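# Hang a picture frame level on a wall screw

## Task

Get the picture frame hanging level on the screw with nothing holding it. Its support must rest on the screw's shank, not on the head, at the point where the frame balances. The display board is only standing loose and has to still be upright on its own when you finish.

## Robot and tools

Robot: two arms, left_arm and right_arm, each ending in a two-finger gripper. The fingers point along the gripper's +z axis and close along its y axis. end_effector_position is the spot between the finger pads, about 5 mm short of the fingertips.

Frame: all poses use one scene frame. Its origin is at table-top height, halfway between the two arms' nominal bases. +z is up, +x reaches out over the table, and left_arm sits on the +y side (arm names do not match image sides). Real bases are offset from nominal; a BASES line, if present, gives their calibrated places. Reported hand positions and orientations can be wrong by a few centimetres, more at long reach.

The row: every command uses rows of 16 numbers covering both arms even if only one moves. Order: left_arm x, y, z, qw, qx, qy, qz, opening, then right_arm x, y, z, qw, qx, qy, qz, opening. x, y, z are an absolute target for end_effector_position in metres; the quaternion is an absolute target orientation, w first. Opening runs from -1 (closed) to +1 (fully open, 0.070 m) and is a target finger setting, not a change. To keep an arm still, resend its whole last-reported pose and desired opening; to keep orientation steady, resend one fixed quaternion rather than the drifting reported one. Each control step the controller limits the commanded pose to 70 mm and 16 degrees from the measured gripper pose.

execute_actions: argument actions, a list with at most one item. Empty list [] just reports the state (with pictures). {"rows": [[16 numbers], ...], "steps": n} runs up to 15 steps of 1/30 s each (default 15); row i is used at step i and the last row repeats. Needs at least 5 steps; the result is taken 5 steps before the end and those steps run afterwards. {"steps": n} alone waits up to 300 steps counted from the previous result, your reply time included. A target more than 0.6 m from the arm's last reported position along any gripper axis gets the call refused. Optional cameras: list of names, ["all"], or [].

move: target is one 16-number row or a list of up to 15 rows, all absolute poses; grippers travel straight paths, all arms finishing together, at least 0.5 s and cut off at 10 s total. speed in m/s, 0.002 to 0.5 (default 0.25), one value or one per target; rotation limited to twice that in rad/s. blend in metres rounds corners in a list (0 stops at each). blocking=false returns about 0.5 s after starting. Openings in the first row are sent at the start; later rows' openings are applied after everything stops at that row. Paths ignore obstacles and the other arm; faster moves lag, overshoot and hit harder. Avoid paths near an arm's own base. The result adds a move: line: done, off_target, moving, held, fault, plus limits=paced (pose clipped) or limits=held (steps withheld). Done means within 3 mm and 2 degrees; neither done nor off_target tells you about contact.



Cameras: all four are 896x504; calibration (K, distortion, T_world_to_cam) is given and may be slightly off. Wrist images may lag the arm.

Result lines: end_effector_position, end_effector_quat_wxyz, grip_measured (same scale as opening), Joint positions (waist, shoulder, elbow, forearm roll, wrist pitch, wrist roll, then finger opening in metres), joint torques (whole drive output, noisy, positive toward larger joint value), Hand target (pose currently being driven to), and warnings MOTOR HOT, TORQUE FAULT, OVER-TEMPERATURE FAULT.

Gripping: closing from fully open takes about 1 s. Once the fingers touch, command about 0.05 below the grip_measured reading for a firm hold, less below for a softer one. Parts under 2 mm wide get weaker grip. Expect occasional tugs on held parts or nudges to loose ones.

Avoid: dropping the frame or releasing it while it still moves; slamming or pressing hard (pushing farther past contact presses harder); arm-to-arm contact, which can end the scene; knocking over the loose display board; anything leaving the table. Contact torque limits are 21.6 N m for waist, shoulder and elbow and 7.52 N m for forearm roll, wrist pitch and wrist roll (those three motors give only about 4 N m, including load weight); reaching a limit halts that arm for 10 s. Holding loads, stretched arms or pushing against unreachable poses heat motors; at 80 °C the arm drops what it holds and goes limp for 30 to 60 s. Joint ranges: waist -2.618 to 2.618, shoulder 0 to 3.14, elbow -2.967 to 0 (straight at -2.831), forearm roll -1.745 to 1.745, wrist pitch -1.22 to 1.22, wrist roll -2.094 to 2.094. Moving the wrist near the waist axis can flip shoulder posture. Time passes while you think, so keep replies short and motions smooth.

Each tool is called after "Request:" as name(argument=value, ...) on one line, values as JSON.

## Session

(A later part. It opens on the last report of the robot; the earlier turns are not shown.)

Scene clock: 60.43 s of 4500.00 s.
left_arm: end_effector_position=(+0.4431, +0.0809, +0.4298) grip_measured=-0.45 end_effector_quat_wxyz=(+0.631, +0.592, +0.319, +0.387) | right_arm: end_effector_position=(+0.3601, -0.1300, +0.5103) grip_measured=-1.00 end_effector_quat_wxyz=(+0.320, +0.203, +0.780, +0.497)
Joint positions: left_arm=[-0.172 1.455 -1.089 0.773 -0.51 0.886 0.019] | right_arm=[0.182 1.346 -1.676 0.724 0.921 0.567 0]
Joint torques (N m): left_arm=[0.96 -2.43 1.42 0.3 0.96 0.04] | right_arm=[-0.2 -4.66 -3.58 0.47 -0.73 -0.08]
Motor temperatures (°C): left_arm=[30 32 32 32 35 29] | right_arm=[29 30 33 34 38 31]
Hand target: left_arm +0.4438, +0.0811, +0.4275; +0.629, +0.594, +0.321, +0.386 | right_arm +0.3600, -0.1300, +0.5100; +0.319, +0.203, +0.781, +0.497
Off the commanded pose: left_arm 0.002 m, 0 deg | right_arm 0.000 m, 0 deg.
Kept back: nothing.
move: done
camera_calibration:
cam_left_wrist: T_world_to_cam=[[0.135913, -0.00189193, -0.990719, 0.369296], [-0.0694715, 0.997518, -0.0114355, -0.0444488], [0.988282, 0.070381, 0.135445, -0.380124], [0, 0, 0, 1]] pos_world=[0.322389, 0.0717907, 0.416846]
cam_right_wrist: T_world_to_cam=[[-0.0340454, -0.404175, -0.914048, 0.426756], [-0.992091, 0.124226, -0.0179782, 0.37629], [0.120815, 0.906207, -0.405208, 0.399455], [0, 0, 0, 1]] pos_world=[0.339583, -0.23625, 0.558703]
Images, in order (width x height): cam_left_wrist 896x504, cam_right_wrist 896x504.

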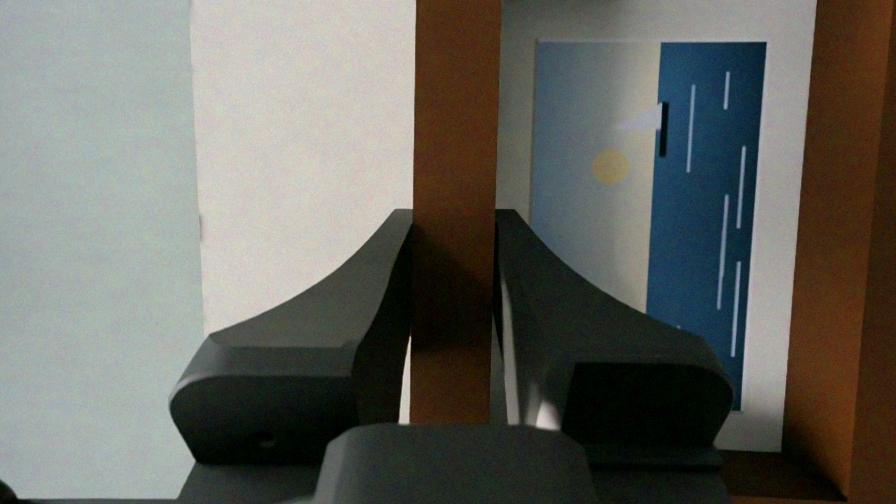

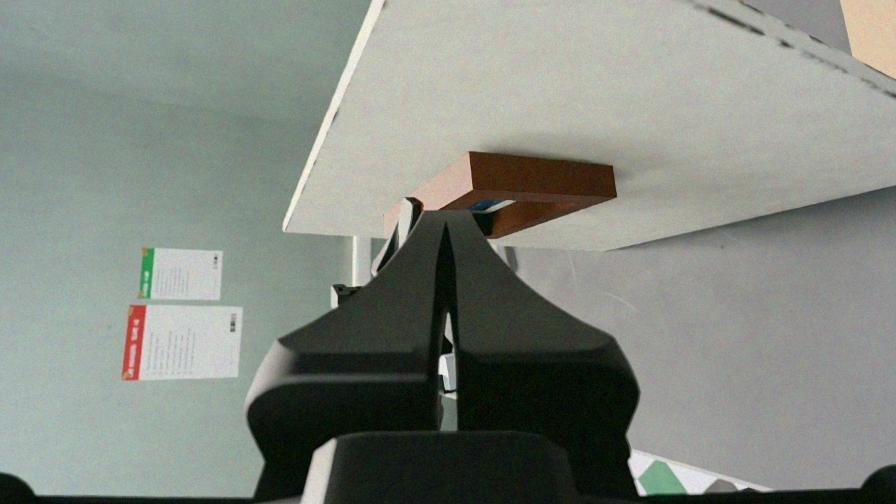

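Request:
move(target=[0.4438, 0.0811, 0.4302, 0.62933, 0.59350, 0.32066, 0.38583, -0.5, 0.420, -0.06, 0.535, 0.320, 0.166, 0.796, 0.487, -1], speed=0.12, cameras=["cam_head_left", "cam_right_wrist"])

Scene clock: 62.07 s of 4500.00 s.
left_arm: end_effector_position=(+0.4438, +0.0807, +0.4293) grip_measured=-0.45 end_effector_quat_wxyz=(+0.629, +0.594, +0.321, +0.385) | right_arm: end_effector_position=(+0.4200, -0.0601, +0.5352) grip_measured=-1.00 end_effector_quat_wxyz=(+0.320, +0.166, +0.796, +0.487)
Joint positions: left_arm=[-0.173 1.456 -1.094 0.788 -0.5 0.871 0.019] | right_arm=[0.378 1.735 -2.263 0.48 1.027 0.786 0]
Joint torques (N m): left_arm=[4.98 -1.54 -0.39 -0.16 1.58 -0.25] | right_arm=[0.11 -6.47 -3.33 0.23 -0.77 0.03]
Motor temperatures (°C): left_arm=[30 32 32 32 35 29] | right_arm=[29 30 33 34 38 31]
Hand target: left_arm +0.4438, +0.0811, +0.4302; +0.629, +0.594, +0.321, +0.386 | right_arm +0.4200, -0.0600, +0.5350; +0.320, +0.166, +0.796, +0.487
Off the commanded pose: left_arm 0.001 m, 0 deg | right_arm 0.000 m, 0 deg.
Kept back: nothing.
move: done
camera_calibration:
cam_right_wrist: T_world_to_cam=[[0.012359, -0.454853, -0.890481, 0.444717], [-0.996802, 0.0647107, -0.0468885, 0.441302], [0.078951, 0.888212, -0.452599, 0.38081], [0, 0, 0, 1]] pos_world=[0.404329, -0.164516, 0.589058]
Images, in order (width x height): cam_head_left 896x504, cam_right_wrist 896x504.

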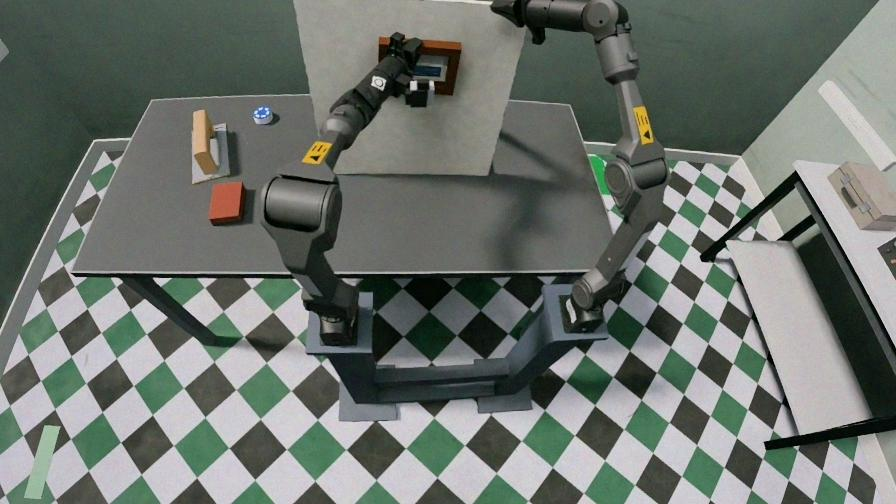

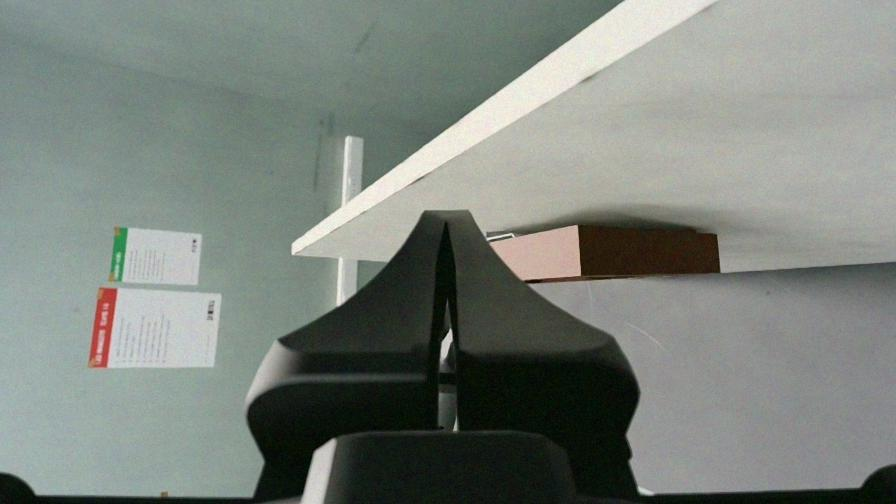

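Request:
move(target=[0.4438, 0.0811, 0.4302, 0.62933, 0.59350, 0.32066, 0.38583, -0.5, 0.420, -0.06, 0.535, 0.320, 0.166, 0.796, 0.487, 1], cameras=["cam_right_wrist"])

Request:
zoom_image(camera="cam_right_wrist", region=[430, 200, 610, 300])

Scene clock: 63.53 s of 4500.00 s.
left_arm: end_effector_position=(+0.4438, +0.0807, +0.4293) grip_measured=-0.45 end_effector_quat_wxyz=(+0.629, +0.594, +0.321, +0.385) | right_arm: end_effector_position=(+0.4200, -0.0601, +0.5349) grip_measured=+0.98 end_effector_quat_wxyz=(+0.320, +0.166, +0.796, +0.487)
Joint positions: left_arm=[-0.173 1.456 -1.094 0.788 -0.5 0.871 0.019] | right_arm=[0.378 1.735 -2.262 0.48 1.027 0.786 0.069]
Joint torques (N m): left_arm=[7.46 -3.86 -2.7 -1.09 1.31 -0.21] | right_arm=[-0.47 -7.4 -3.19 0.34 -0.83 -0.19]
Motor temperatures (°C): left_arm=[30 31 32 32 35 29] | right_arm=[29 30 33 34 38 31]
Hand target: left_arm +0.4438, +0.0811, +0.4302; +0.629, +0.594, +0.321, +0.386 | right_arm +0.4200, -0.0600, +0.5350; +0.320, +0.166, +0.796, +0.487
Off the commanded pose: left_arm 0.001 m, 0 deg | right_arm 0.000 m, 0 deg.
Kept back: nothing.
move: done
camera_calibration:
cam_right_wrist: T_world_to_cam=[[0.0116301, -0.455122, -0.890353, 0.444653], [-0.99684, 0.0646966, -0.0460921, 0.440948], [0.0785804, 0.888076, -0.452932, 0.380954], [0, 0, 0, 1]] pos_world=[0.404448, -0.164472, 0.588768]
Images, in order (width x height): cam_right_wrist 896x504.

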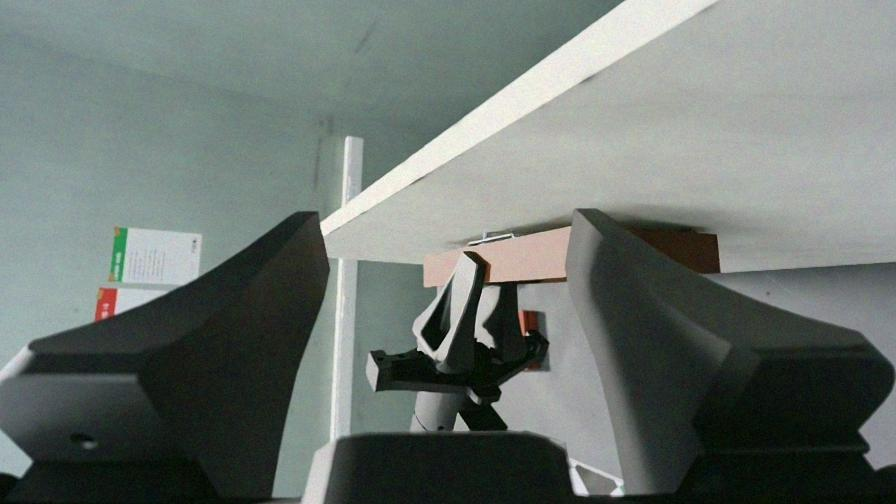

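Scaled by 2.800 from the camera's 896x504 image, which has a finer 1280x720 frame.

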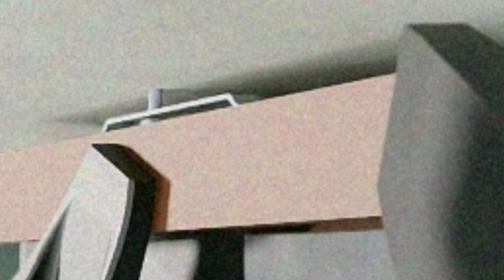

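Request:
zoom_image(camera="cam_right_wrist", region=[455, 220, 535, 260])

Scaled by 6.300 from the camera's 896x504 image, which has a finer 1280x720 frame.

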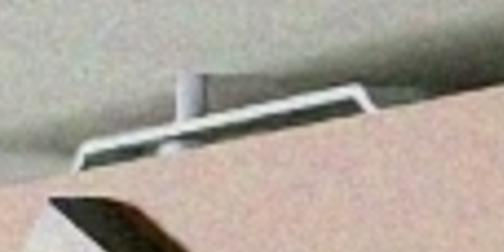

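Request:
move(target=[0.4438, 0.0805, 0.4297, 0.62933, 0.59350, 0.32066, 0.38583, -0.5, 0.420, -0.06, 0.535, 0.320, 0.166, 0.796, 0.487, 1], cameras=["cam_right_wrist"])

Scene clock: 65.37 s of 4500.00 s.
left_arm: end_effector_position=(+0.4442, +0.0815, +0.4302) grip_measured=-0.45 end_effector_quat_wxyz=(+0.629, +0.593, +0.321, +0.387) | right_arm: end_effector_position=(+0.4200, -0.0601, +0.5349) grip_measured=+0.98 end_effector_quat_wxyz=(+0.320, +0.166, +0.796, +0.487)
Joint positions: left_arm=[-0.172 1.456 -1.095 0.782 -0.5 0.876 0.019] | right_arm=[0.378 1.735 -2.262 0.48 1.027 0.786 0.069]
Joint torques (N m): left_arm=[5.6 -5.56 -1.96 -0.88 1.08 0.17] | right_arm=[-0.47 -7.4 -3.17 0.34 -0.82 -0.18]
Motor temperatures (°C): left_arm=[30 31 32 32 35 29] | right_arm=[29 30 33 34 38 31]
Hand target: left_arm +0.4438, +0.0805, +0.4297; +0.629, +0.594, +0.321, +0.386 | right_arm +0.4200, -0.0600, +0.5350; +0.320, +0.166, +0.796, +0.487
Off the commanded pose: left_arm 0.001 m, 0 deg | right_arm 0.000 m, 0 deg.
Kept back: nothing.
move: done
camera_calibration:
cam_right_wrist: T_world_to_cam=[[0.0116301, -0.455122, -0.890353, 0.444653], [-0.99684, 0.0646966, -0.0460921, 0.440948], [0.0785804, 0.888076, -0.452932, 0.380954], [0, 0, 0, 1]] pos_world=[0.404448, -0.164472, 0.588768]
Images, in order (width x height): cam_right_wrist 896x504.

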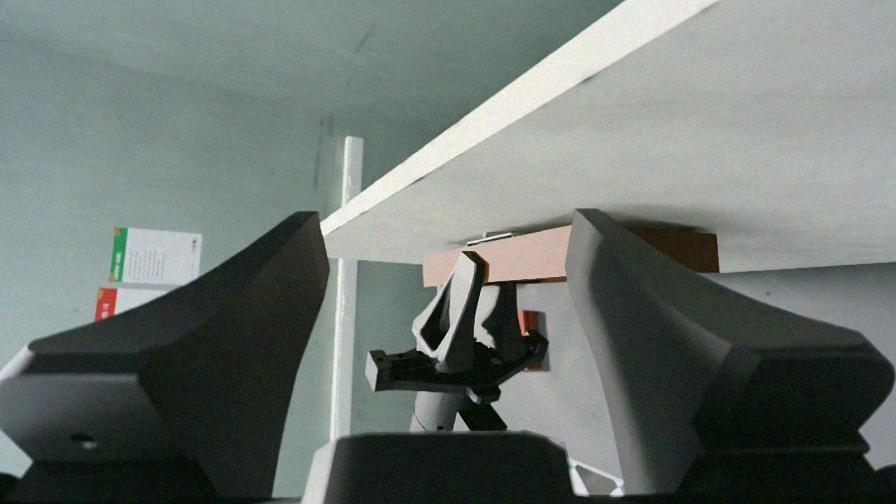

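Request:
zoom_image(camera="cam_right_wrist", region=[455, 220, 535, 260])

Scaled by 6.300 from the camera's 896x504 image, which has a finer 1280x720 frame.

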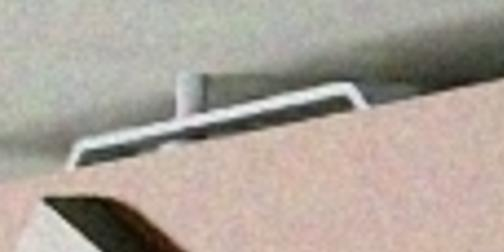

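Request:
move(target=[0.4440, 0.0813, 0.4297, 0.62933, 0.59350, 0.32066, 0.38583, -0.42, 0.420, -0.06, 0.535, 0.320, 0.166, 0.796, 0.487, 1], speed=0.01, cameras=["cam_left_wrist", "cam_right_wrist"])

Scene clock: 66.57 s of 4500.00 s.
left_arm: end_effector_position=(+0.4442, +0.0820, +0.4294) grip_measured=-0.42 end_effector_quat_wxyz=(+0.629, +0.593, +0.321, +0.386) | right_arm: end_effector_position=(+0.4200, -0.0601, +0.5349) grip_measured=+0.98 end_effector_quat_wxyz=(+0.320, +0.166, +0.796, +0.487)
Joint positions: left_arm=[-0.17 1.456 -1.094 0.787 -0.501 0.872 0.02] | right_arm=[0.378 1.735 -2.262 0.48 1.027 0.786 0.069]
Joint torques (N m): left_arm=[-0.68 -4.56 -2.64 -0.24 -1.15 -0.24] | right_arm=[-0.42 -7.37 -3.18 0.34 -0.82 -0.17]
Motor temperatures (°C): left_arm=[30 31 32 32 35 29] | right_arm=[29 31 33 34 38 31]
Hand target: left_arm +0.4440, +0.0813, +0.4297; +0.629, +0.594, +0.321, +0.386 | right_arm +0.4200, -0.0600, +0.5350; +0.320, +0.166, +0.796, +0.487
Off the commanded pose: left_arm 0.001 m, 0 deg | right_arm 0.000 m, 0 deg.
Kept back: nothing.
move: done
camera_calibration:
cam_left_wrist: T_world_to_cam=[[0.129778, 0.00089679, -0.991543, 0.371633], [-0.0727629, 0.997312, -0.00862156, -0.0451796], [0.98887, 0.0732664, 0.129494, -0.379124], [0, 0, 0, 1]] pos_world=[0.323387, 0.072502, 0.417195]
cam_right_wrist: T_world_to_cam=[[0.0116301, -0.455122, -0.890353, 0.444653], [-0.99684, 0.0646966, -0.0460921, 0.440948], [0.0785804, 0.888076, -0.452932, 0.380954], [0, 0, 0, 1]] pos_world=[0.404448, -0.164472, 0.588768]
Images, in order (width x height): cam_left_wrist 896x504, cam_right_wrist 896x504.

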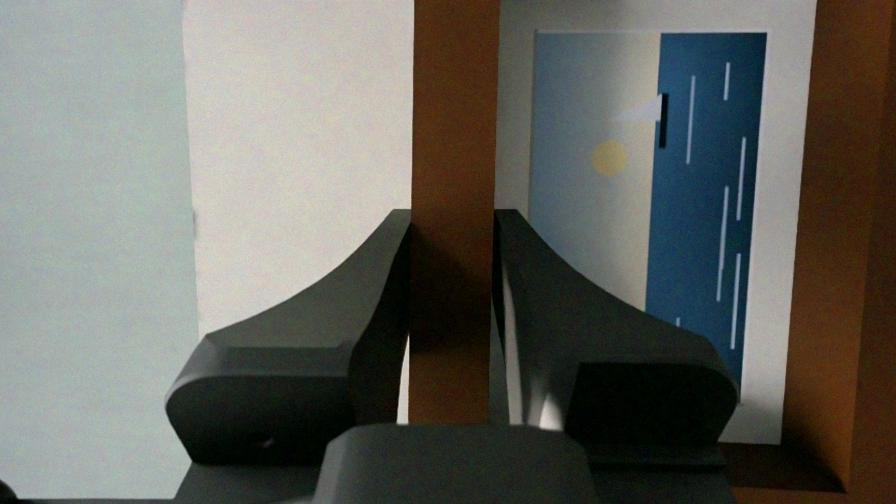

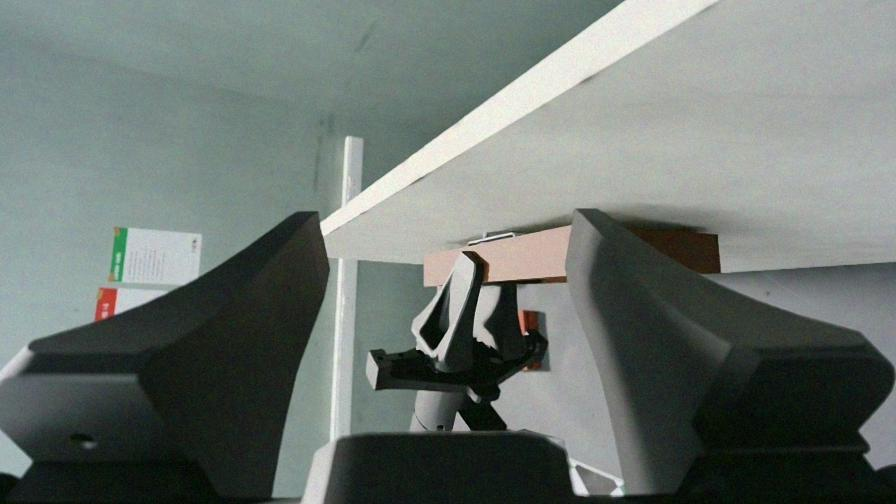

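Request:
move(target=[0.4442, 0.0820, 0.4294, 0.62933, 0.59350, 0.32066, 0.38583, -0.37, 0.420, -0.06, 0.535, 0.320, 0.166, 0.796, 0.487, 1], speed=0.01, cameras=["cam_left_wrist", "cam_right_wrist"])

Request:
zoom_image(camera="cam_right_wrist", region=[455, 220, 535, 260])

Scene clock: 67.53 s of 4500.00 s.
left_arm: end_effector_position=(+0.4441, +0.0817, +0.4294) grip_measured=-0.37 end_effector_quat_wxyz=(+0.629, +0.594, +0.320, +0.386) | right_arm: end_effector_position=(+0.4200, -0.0601, +0.5349) grip_measured=+0.98 end_effector_quat_wxyz=(+0.320, +0.166, +0.796, +0.487)
Joint positions: left_arm=[-0.169 1.456 -1.094 0.789 -0.505 0.87 0.022] | right_arm=[0.378 1.735 -2.262 0.48 1.027 0.786 0.069]
Joint torques (N m): left_arm=[0.64 -4.69 -3.26 -0.23 -1.13 -0.25] | right_arm=[-0.47 -7.4 -3.21 0.33 -0.81 -0.17]
Motor temperatures (°C): left_arm=[30 31 32 32 35 29] | right_arm=[29 31 33 34 38 31]
Hand target: left_arm +0.4442, +0.0820, +0.4294; +0.629, +0.594, +0.321, +0.386 | right_arm +0.4200, -0.0600, +0.5350; +0.320, +0.166, +0.796, +0.487
Off the commanded pose: left_arm 0.000 m, 0 deg | right_arm 0.000 m, 0 deg.
Kept back: nothing.
move: done
camera_calibration:
cam_left_wrist: T_world_to_cam=[[0.1309, 0.000653827, -0.991395, 0.371084], [-0.0702556, 0.997492, -0.00861845, -0.0460369], [0.988903, 0.0707792, 0.130618, -0.379344], [0, 0, 0, 1]] pos_world=[0.323325, 0.0725285, 0.417044]
cam_right_wrist: T_world_to_cam=[[0.0116301, -0.455122, -0.890353, 0.444653], [-0.99684, 0.0646966, -0.0460921, 0.440948], [0.0785804, 0.888076, -0.452932, 0.380954], [0, 0, 0, 1]] pos_world=[0.404448, -0.164472, 0.588768]
Images, in order (width x height): cam_left_wrist 896x504, cam_right_wrist 896x504.

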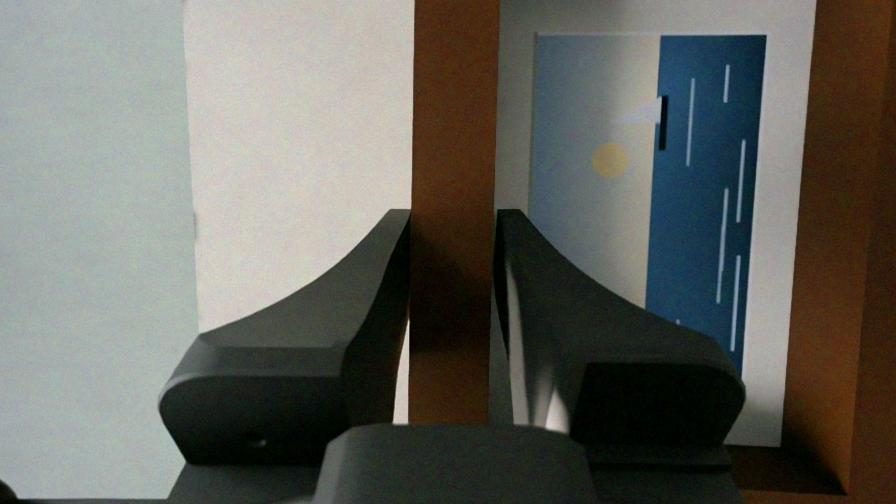

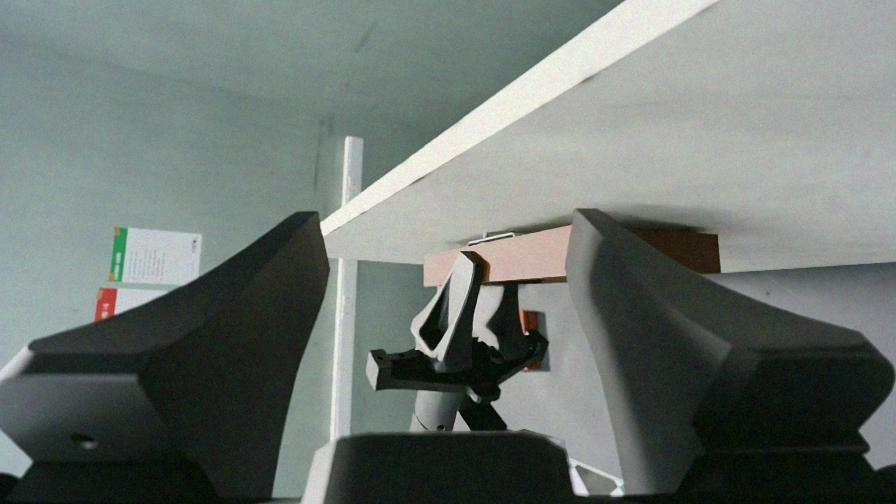

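Scaled by 6.300 from the camera's 896x504 image, which has a finer 1280x720 frame.

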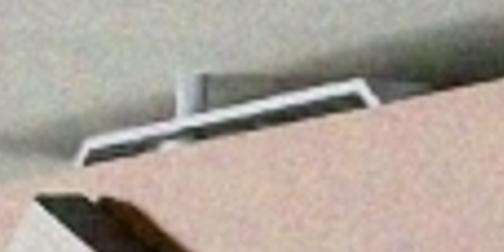

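Request:
move(target=[0.4441, 0.0818, 0.4294, 0.62933, 0.59350, 0.32066, 0.38583, -0.15, 0.420, -0.06, 0.535, 0.320, 0.166, 0.796, 0.487, 1], speed=0.01, cameras=["cam_left_wrist", "cam_right_wrist"])

Request:
zoom_image(camera="cam_right_wrist", region=[455, 220, 535, 260])

Scene clock: 69.03 s of 4500.00 s.
left_arm: end_effector_position=(+0.4441, +0.0818, +0.4295) grip_measured=-0.15 end_effector_quat_wxyz=(+0.630, +0.593, +0.321, +0.386) | right_arm: end_effector_position=(+0.4200, -0.0601, +0.5349) grip_measured=+0.98 end_effector_quat_wxyz=(+0.320, +0.166, +0.796, +0.487)
Joint positions: left_arm=[-0.169 1.456 -1.094 0.789 -0.505 0.87 0.03] | right_arm=[0.378 1.735 -2.262 0.48 1.027 0.786 0.069]
Joint torques (N m): left_arm=[-0.73 -5.16 -3.2 -0.6 -0.78 -0.04] | right_arm=[-0.47 -7.34 -3.2 0.32 -0.81 -0.15]
Motor temperatures (°C): left_arm=[30 31 32 32 35 29] | right_arm=[29 31 33 34 38 31]
Hand target: left_arm +0.4441, +0.0818, +0.4294; +0.629, +0.594, +0.321, +0.386 | right_arm +0.4200, -0.0600, +0.5350; +0.320, +0.166, +0.796, +0.487
Off the commanded pose: left_arm 0.000 m, 0 deg | right_arm 0.000 m, 0 deg.
Kept back: nothing.
move: done
camera_calibration:
cam_left_wrist: T_world_to_cam=[[0.130753, -0.000150935, -0.991415, 0.371285], [-0.0704983, 0.997467, -0.00944956, -0.0456304], [0.988905, 0.0711286, 0.130411, -0.379327], [0, 0, 0, 1]] pos_world=[0.323355, 0.0725518, 0.417135]
cam_right_wrist: T_world_to_cam=[[0.0116301, -0.455122, -0.890353, 0.444653], [-0.99684, 0.0646966, -0.0460921, 0.440948], [0.0785804, 0.888076, -0.452932, 0.380954], [0, 0, 0, 1]] pos_world=[0.404448, -0.164472, 0.588768]
Images, in order (width x height): cam_left_wrist 896x504, cam_right_wrist 896x504.

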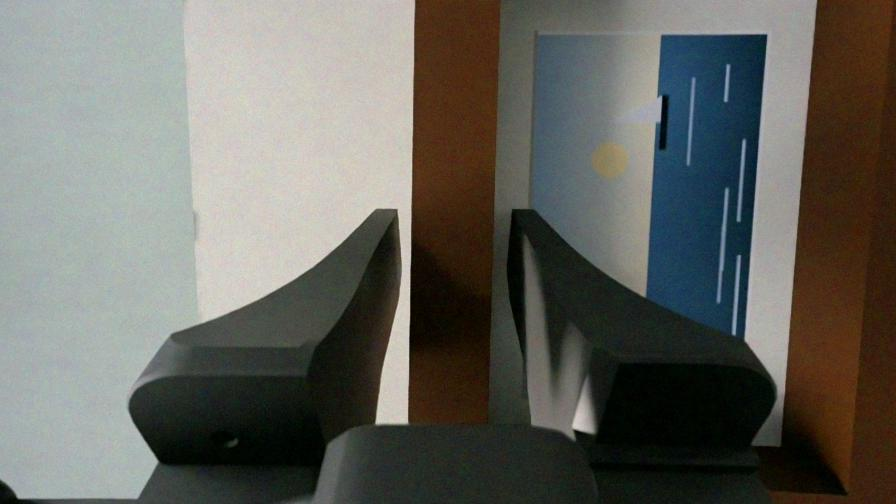

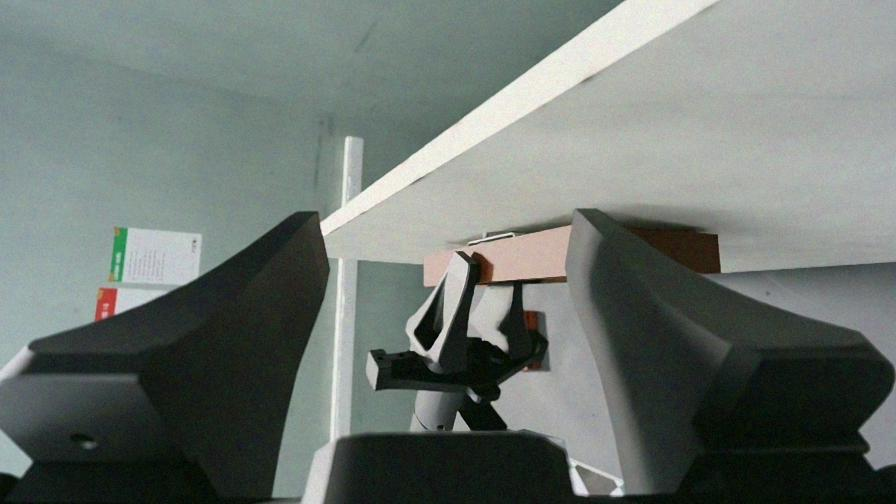

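Scaled by 6.300 from the camera's 896x504 image, which has a finer 1280x720 frame.

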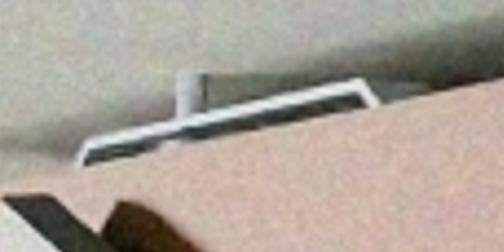

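Request:
move(target=[0.4440, 0.0330, 0.4295, 0.62933, 0.59350, 0.32066, 0.38583, -0.2, 0.400, -0.13, 0.535, 0.320, 0.166, 0.796, 0.487, 1], speed=0.06)

Scene clock: 72.10 s of 4500.00 s.
left_arm: end_effector_position=(+0.4438, +0.0329, +0.4297) grip_measured=-0.20 end_effector_quat_wxyz=(+0.629, +0.593, +0.320, +0.386) | right_arm: end_effector_position=(+0.3999, -0.1304, +0.5351) grip_measured=+0.98 end_effector_quat_wxyz=(+0.320, +0.166, +0.796, +0.487)
Joint positions: left_arm=[-0.351 1.5 -1.14 0.446 -0.4 1.196 0.028] | right_arm=[0.13 1.577 -2.054 0.728 1.102 0.559 0.069]
Joint torques (N m): left_arm=[0.08 -5.33 -3.57 -0.05 -1.17 -0.24] | right_arm=[0.68 -5.2 -3.51 0.34 -0.71 0.19]
Motor temperatures (°C): left_arm=[30 31 32 32 35 29] | right_arm=[29 31 33 34 38 31]
Hand target: left_arm +0.4440, +0.0330, +0.4295; +0.629, +0.594, +0.321, +0.386 | right_arm +0.4000, -0.1300, +0.5350; +0.320, +0.166, +0.796, +0.487
Off the commanded pose: left_arm 0.000 m, 0 deg | right_arm 0.000 m, 0 deg.
Kept back: nothing.
move: done
camera_calibration:
cam_left_wrist: T_world_to_cam=[[0.131466, 0.000399399, -0.991321, 0.371178], [-0.0705047, 0.997471, -0.00894822, 0.00293981], [0.98881, 0.0710691, 0.131161, -0.375827], [0, 0, 0, 1]] pos_world=[0.323031, 0.023629, 0.417276]
cam_right_wrist: T_world_to_cam=[[0.0122918, -0.454975, -0.890419, 0.412898], [-0.996785, 0.0649335, -0.046939, 0.425873], [0.0791741, 0.888134, -0.452714, 0.444733], [0, 0, 0, 1]] pos_world=[0.384218, -0.234777, 0.58898]

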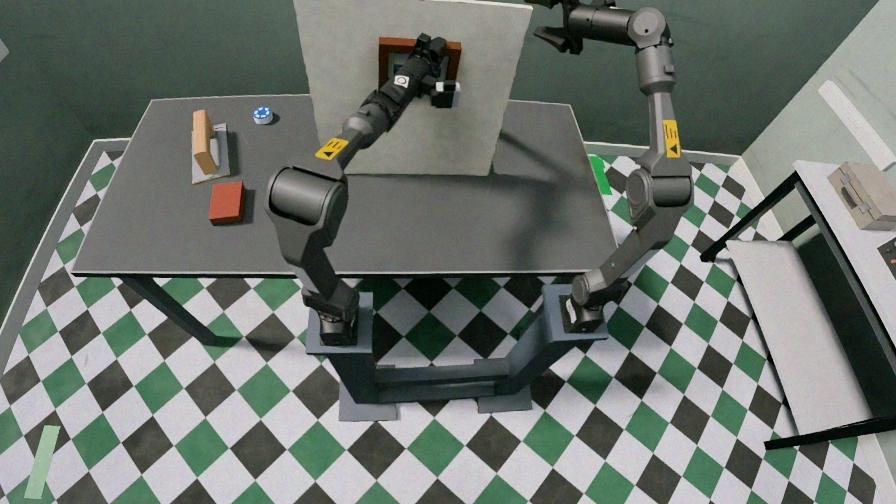

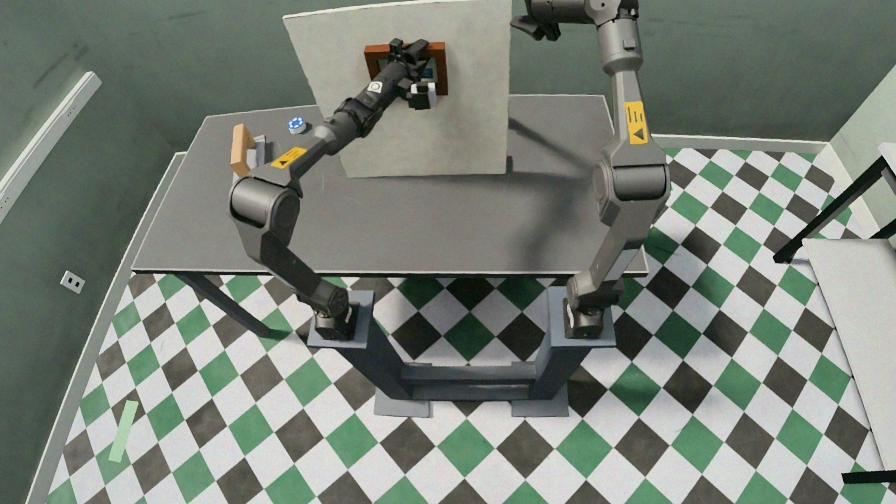

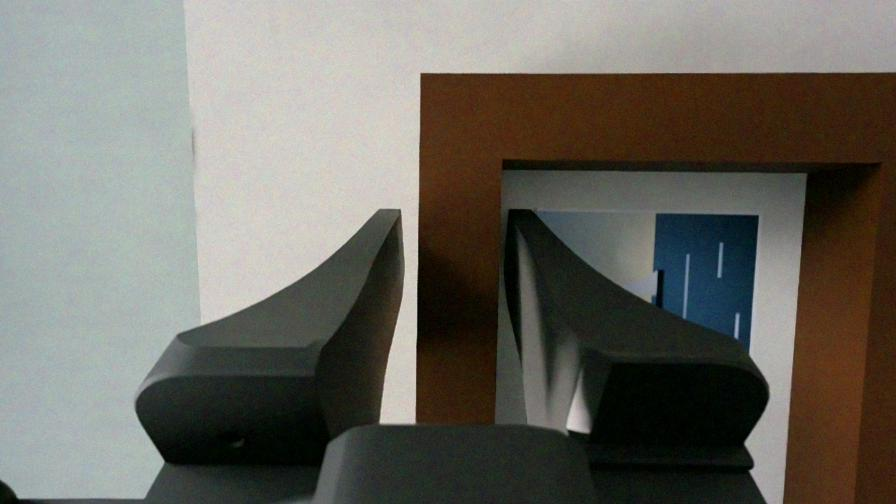

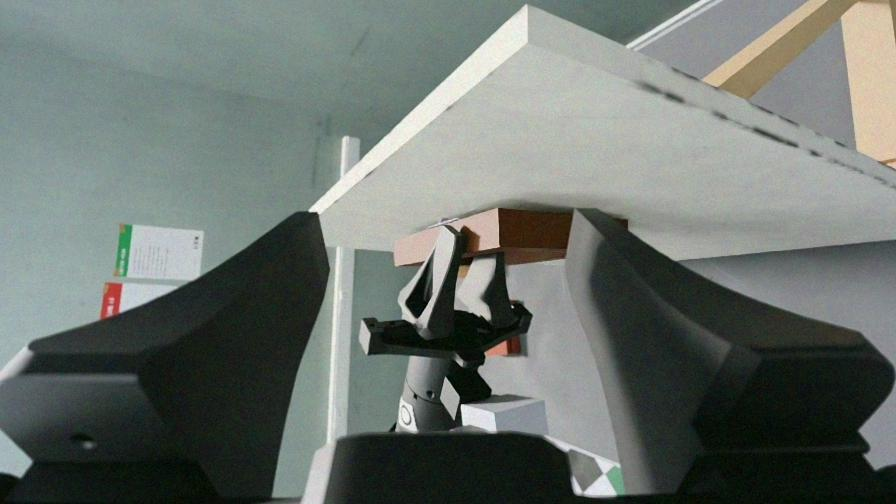

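Request:
move(target=[0.4440, 0.0330, 0.4406, 0.62933, 0.59350, 0.32066, 0.38583, -0.2, 0.400, -0.13, 0.535, 0.320, 0.166, 0.796, 0.487, 1], speed=0.02, cameras=["cam_left_wrist"])

Request:
move(target=[0.4440, 0.0330, 0.4295, 0.62933, 0.59350, 0.32066, 0.38583, -0.2, 0.400, -0.13, 0.535, 0.320, 0.166, 0.796, 0.487, 1], speed=0.02, cameras=["cam_left_wrist", "cam_head_left", "cam_head_right"])

Scene clock: 73.50 s of 4500.00 s.
left_arm: end_effector_position=(+0.4441, +0.0327, +0.4402) grip_measured=-0.20 end_effector_quat_wxyz=(+0.629, +0.594, +0.321, +0.385) | right_arm: end_effector_position=(+0.3998, -0.1301, +0.5350) grip_measured=+0.98 end_effector_quat_wxyz=(+0.320, +0.166, +0.796, +0.487)
Joint positions: left_arm=[-0.351 1.495 -1.179 0.498 -0.36 1.139 0.028] | right_arm=[0.131 1.577 -2.054 0.727 1.102 0.56 0.069]
Joint torques (N m): left_arm=[0.68 -7.13 -3.7 -0.29 -1.33 -0.08] | right_arm=[0.69 -4.33 -4.24 0.35 -0.74 0.17]
Motor temperatures (°C): left_arm=[30 31 32 32 35 29] | right_arm=[29 31 33 34 38 31]
Hand target: left_arm +0.4440, +0.0330, +0.4406; +0.629, +0.594, +0.321, +0.386 | right_arm +0.4000, -0.1300, +0.5350; +0.320, +0.166, +0.796, +0.487
Off the commanded pose: left_arm 0.001 m, 0 deg | right_arm 0.000 m, 0 deg.
Kept back: nothing.
move: done
camera_calibration:
cam_left_wrist: T_world_to_cam=[[0.129423, 0.000515903, -0.991589, 0.382516], [-0.0703884, 0.997482, -0.00866818, 0.00301869], [0.989088, 0.0709183, 0.129133, -0.376741], [0, 0, 0, 1]] pos_world=[0.323337, 0.0235094, 0.427975]
Images, in order (width x height): cam_left_wrist 896x504.

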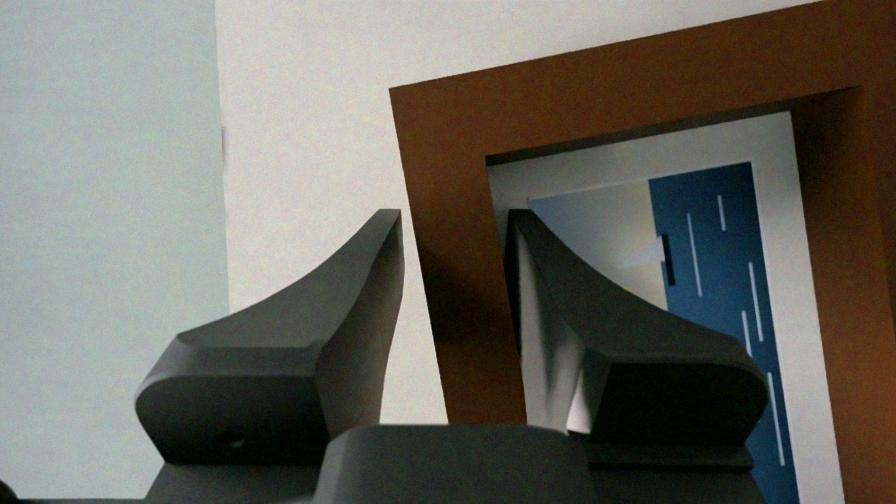

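Scene clock: 74.27 s of 4500.00 s.
left_arm: end_effector_position=(+0.4436, +0.0329, +0.4300) grip_measured=-0.20 end_effector_quat_wxyz=(+0.630, +0.593, +0.320, +0.386) | right_arm: end_effector_position=(+0.3998, -0.1301, +0.5350) grip_measured=+0.98 end_effector_quat_wxyz=(+0.320, +0.166, +0.796, +0.487)
Joint positions: left_arm=[-0.351 1.499 -1.14 0.447 -0.4 1.195 0.028] | right_arm=[0.131 1.577 -2.054 0.727 1.102 0.56 0.069]
Joint torques (N m): left_arm=[0.24 -5.31 -3.22 -0.21 -1.19 -0.19] | right_arm=[0.71 -4.31 -4.24 0.34 -0.73 0.18]
Motor temperatures (°C): left_arm=[30 31 32 32 35 29] | right_arm=[29 31 33 34 38 31]
Hand target: left_arm +0.4440, +0.0330, +0.4295; +0.629, +0.594, +0.321, +0.386 | right_arm +0.4000, -0.1300, +0.5350; +0.320, +0.166, +0.796, +0.487
Off the commanded pose: left_arm 0.001 m, 0 deg | right_arm 0.000 m, 0 deg.
Kept back: nothing.
move: done
camera_calibration:
cam_left_wrist: T_world_to_cam=[[0.131939, -0.0000841875, -0.991258, 0.371309], [-0.0702426, 0.997485, -0.0094342, 0.00298885], [0.988766, 0.0708733, 0.131601, -0.37581], [0, 0, 0, 1]] pos_world=[0.322808, 0.0236848, 0.417548]
Images, in order (width x height): cam_head_left 896x504, cam_head_right 896x504, cam_left_wrist 896x504.

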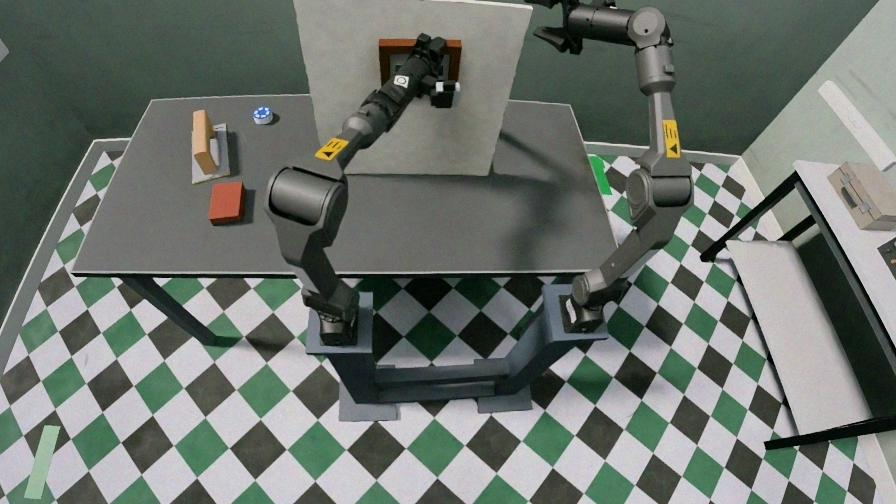

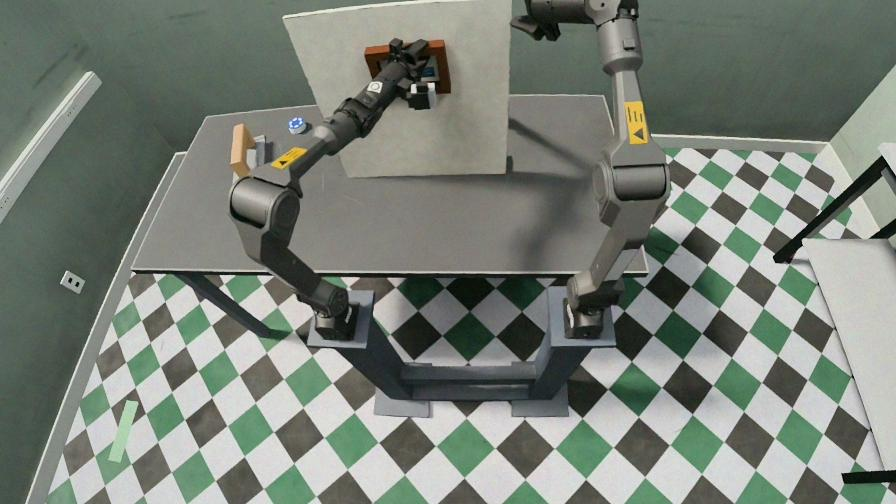

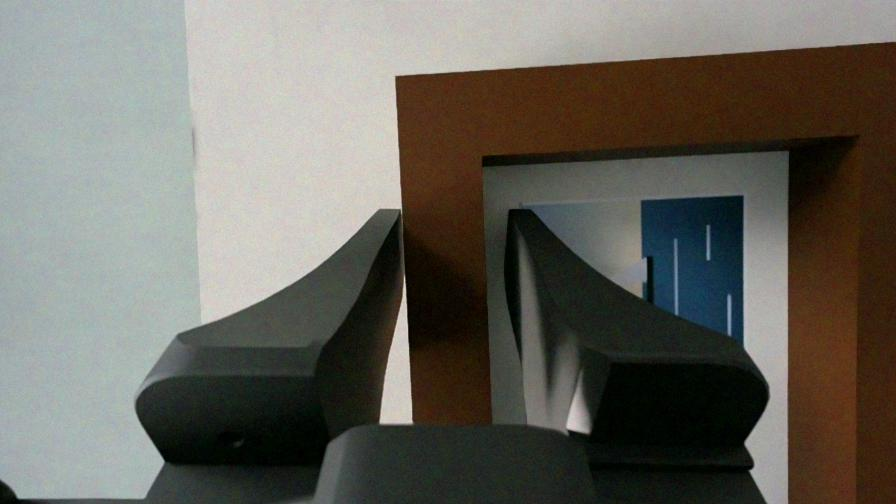

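Request:
move(target=[[0.4440, 0.0330, 0.4297, 0.62933, 0.59350, 0.32066, 0.38583, 0.1, 0.400, -0.13, 0.535, 0.320, 0.166, 0.796, 0.487, 1],[0.4440, 0.0330, 0.4470, 0.62933, 0.59350, 0.32066, 0.38583, 0.1, 0.400, -0.13, 0.535, 0.320, 0.166, 0.796, 0.487, 1],[0.4440, 0.0330, 0.4297, 0.62933, 0.59350, 0.32066, 0.38583, 0.1, 0.400, -0.13, 0.535, 0.320, 0.166, 0.796, 0.487, 1]], speed=0.025, cameras=["cam_left_wrist", "cam_head_left", "cam_head_right"])

Scene clock: 77.83 s of 4500.00 s.
left_arm: end_effector_position=(+0.4439, +0.0328, +0.4296) grip_measured=+0.10 end_effector_quat_wxyz=(+0.629, +0.594, +0.320, +0.386) | right_arm: end_effector_position=(+0.3998, -0.1301, +0.5350) grip_measured=+0.98 end_effector_quat_wxyz=(+0.320, +0.166, +0.796, +0.487)
Joint positions: left_arm=[-0.351 1.5 -1.141 0.447 -0.399 1.194 0.038] | right_arm=[0.131 1.577 -2.054 0.727 1.102 0.56 0.069]
Joint torques (N m): left_arm=[0.46 -5.23 -3.17 -0.22 -1.18 -0.21] | right_arm=[0.65 -4.36 -4.23 0.35 -0.68 0.15]
Motor temperatures (°C): left_arm=[30 31 32 31 35 29] | right_arm=[29 31 33 34 38 31]
Hand target: left_arm +0.4440, +0.0330, +0.4297; +0.629, +0.593, +0.321, +0.386 | right_arm +0.4000, -0.1300, +0.5350; +0.320, +0.166, +0.796, +0.487
Off the commanded pose: left_arm 0.000 m, 0 deg | right_arm 0.000 m, 0 deg.
Kept back: nothing.
move: done
camera_calibration:
cam_left_wrist: T_world_to_cam=[[0.130694, 0.00042358, -0.991423, 0.371398], [-0.0702508, 0.99749, -0.00883461, 0.00286356], [0.988931, 0.0708029, 0.130396, -0.375586], [0, 0, 0, 1]] pos_world=[0.32309, 0.0235789, 0.417213]
Images, in order (width x height): cam_head_left 896x504, cam_head_right 896x504, cam_left_wrist 896x504.

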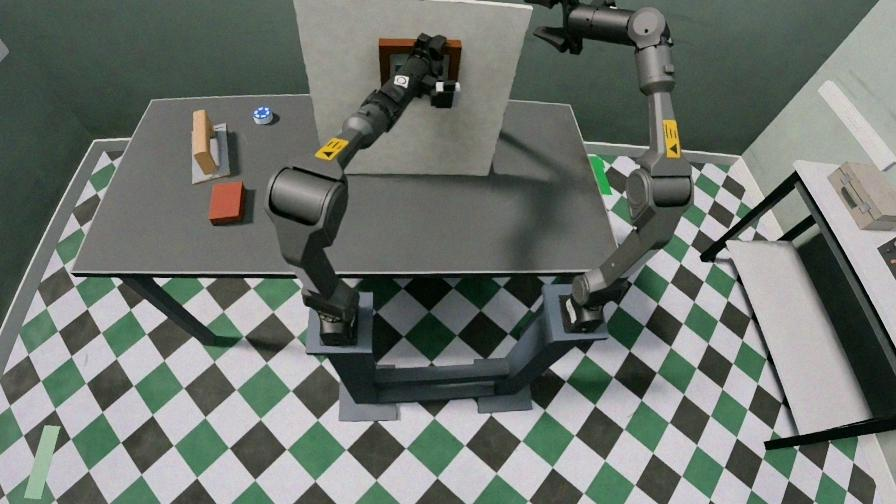

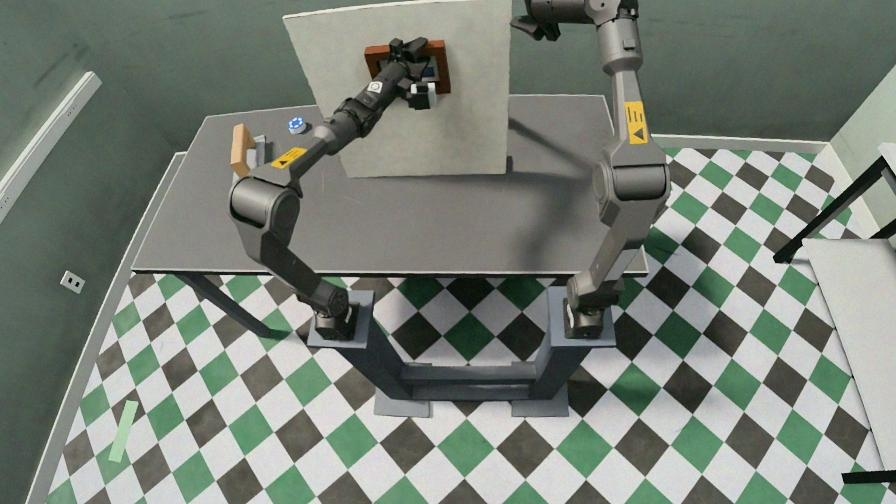

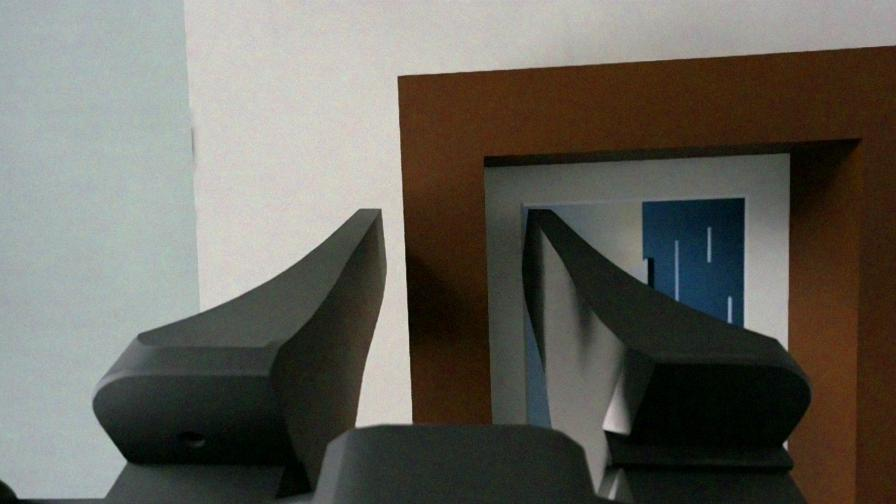

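Request:
move(target=[[0.4440, 0.0330, 0.4110, 0.62933, 0.59350, 0.32066, 0.38583, 0.1, 0.400, -0.13, 0.535, 0.320, 0.166, 0.796, 0.487, 1],[0.4440, 0.0330, 0.4297, 0.62933, 0.59350, 0.32066, 0.38583, 0.1, 0.400, -0.13, 0.535, 0.320, 0.166, 0.796, 0.487, 1]], speed=0.025, cameras=["cam_left_wrist", "cam_head_left", "cam_head_right"])

Scene clock: 80.03 s of 4500.00 s.
left_arm: end_effector_position=(+0.4440, +0.0328, +0.4297) grip_measured=+0.10 end_effector_quat_wxyz=(+0.629, +0.594, +0.321, +0.386) | right_arm: end_effector_position=(+0.3998, -0.1301, +0.5350) grip_measured=+0.98 end_effector_quat_wxyz=(+0.320, +0.166, +0.796, +0.487)
Joint positions: left_arm=[-0.351 1.501 -1.142 0.448 -0.398 1.193 0.038] | right_arm=[0.131 1.577 -2.054 0.727 1.102 0.56 0.069]
Joint torques (N m): left_arm=[0.08 -6.78 -3.38 -0.27 -1.28 -0.08] | right_arm=[0.7 -4.37 -4.24 0.35 -0.66 0.15]
Motor temperatures (°C): left_arm=[30 32 32 31 35 29] | right_arm=[29 31 33 34 38 31]
Hand target: left_arm +0.4440, +0.0330, +0.4297; +0.629, +0.594, +0.321, +0.386 | right_arm +0.4000, -0.1300, +0.5350; +0.320, +0.166, +0.796, +0.487
Off the commanded pose: left_arm 0.000 m, 0 deg | right_arm 0.000 m, 0 deg.
Kept back: nothing.
move: done
camera_calibration:
cam_left_wrist: T_world_to_cam=[[0.130207, 0.000171336, -0.991487, 0.371749], [-0.0702979, 0.997485, -0.0090595, 0.00302774], [0.988992, 0.0708791, 0.129892, -0.375556], [0, 0, 0, 1]] pos_world=[0.32323, 0.0235352, 0.417393]
Images, in order (width x height): cam_head_left 896x504, cam_head_right 896x504, cam_left_wrist 896x504.

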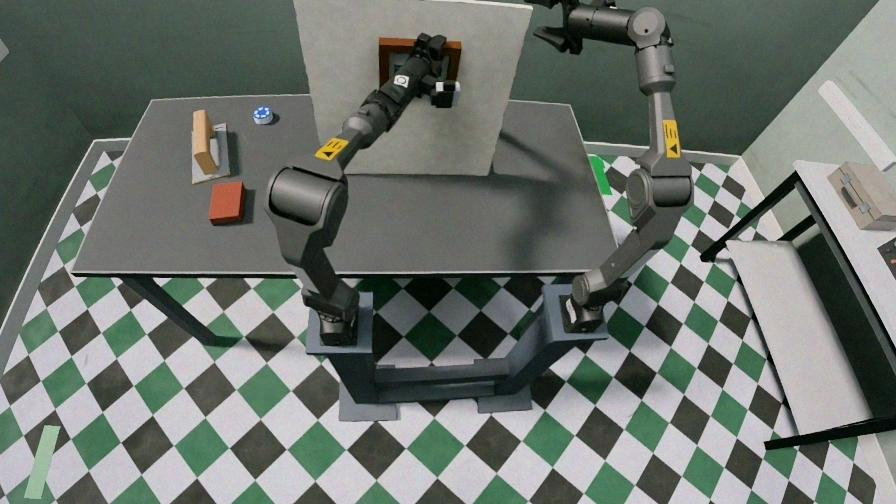

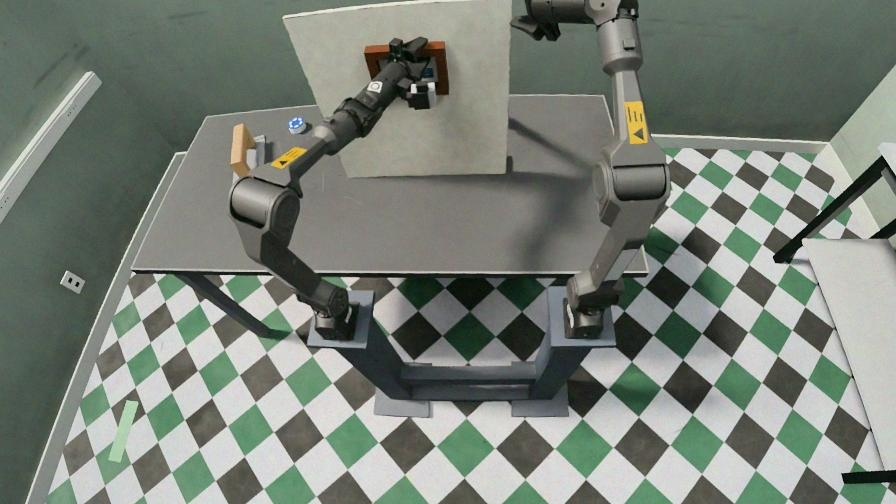

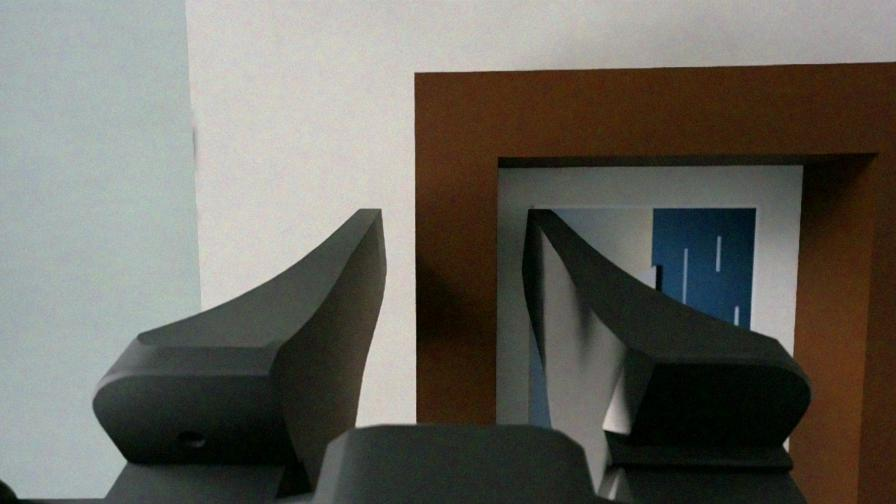

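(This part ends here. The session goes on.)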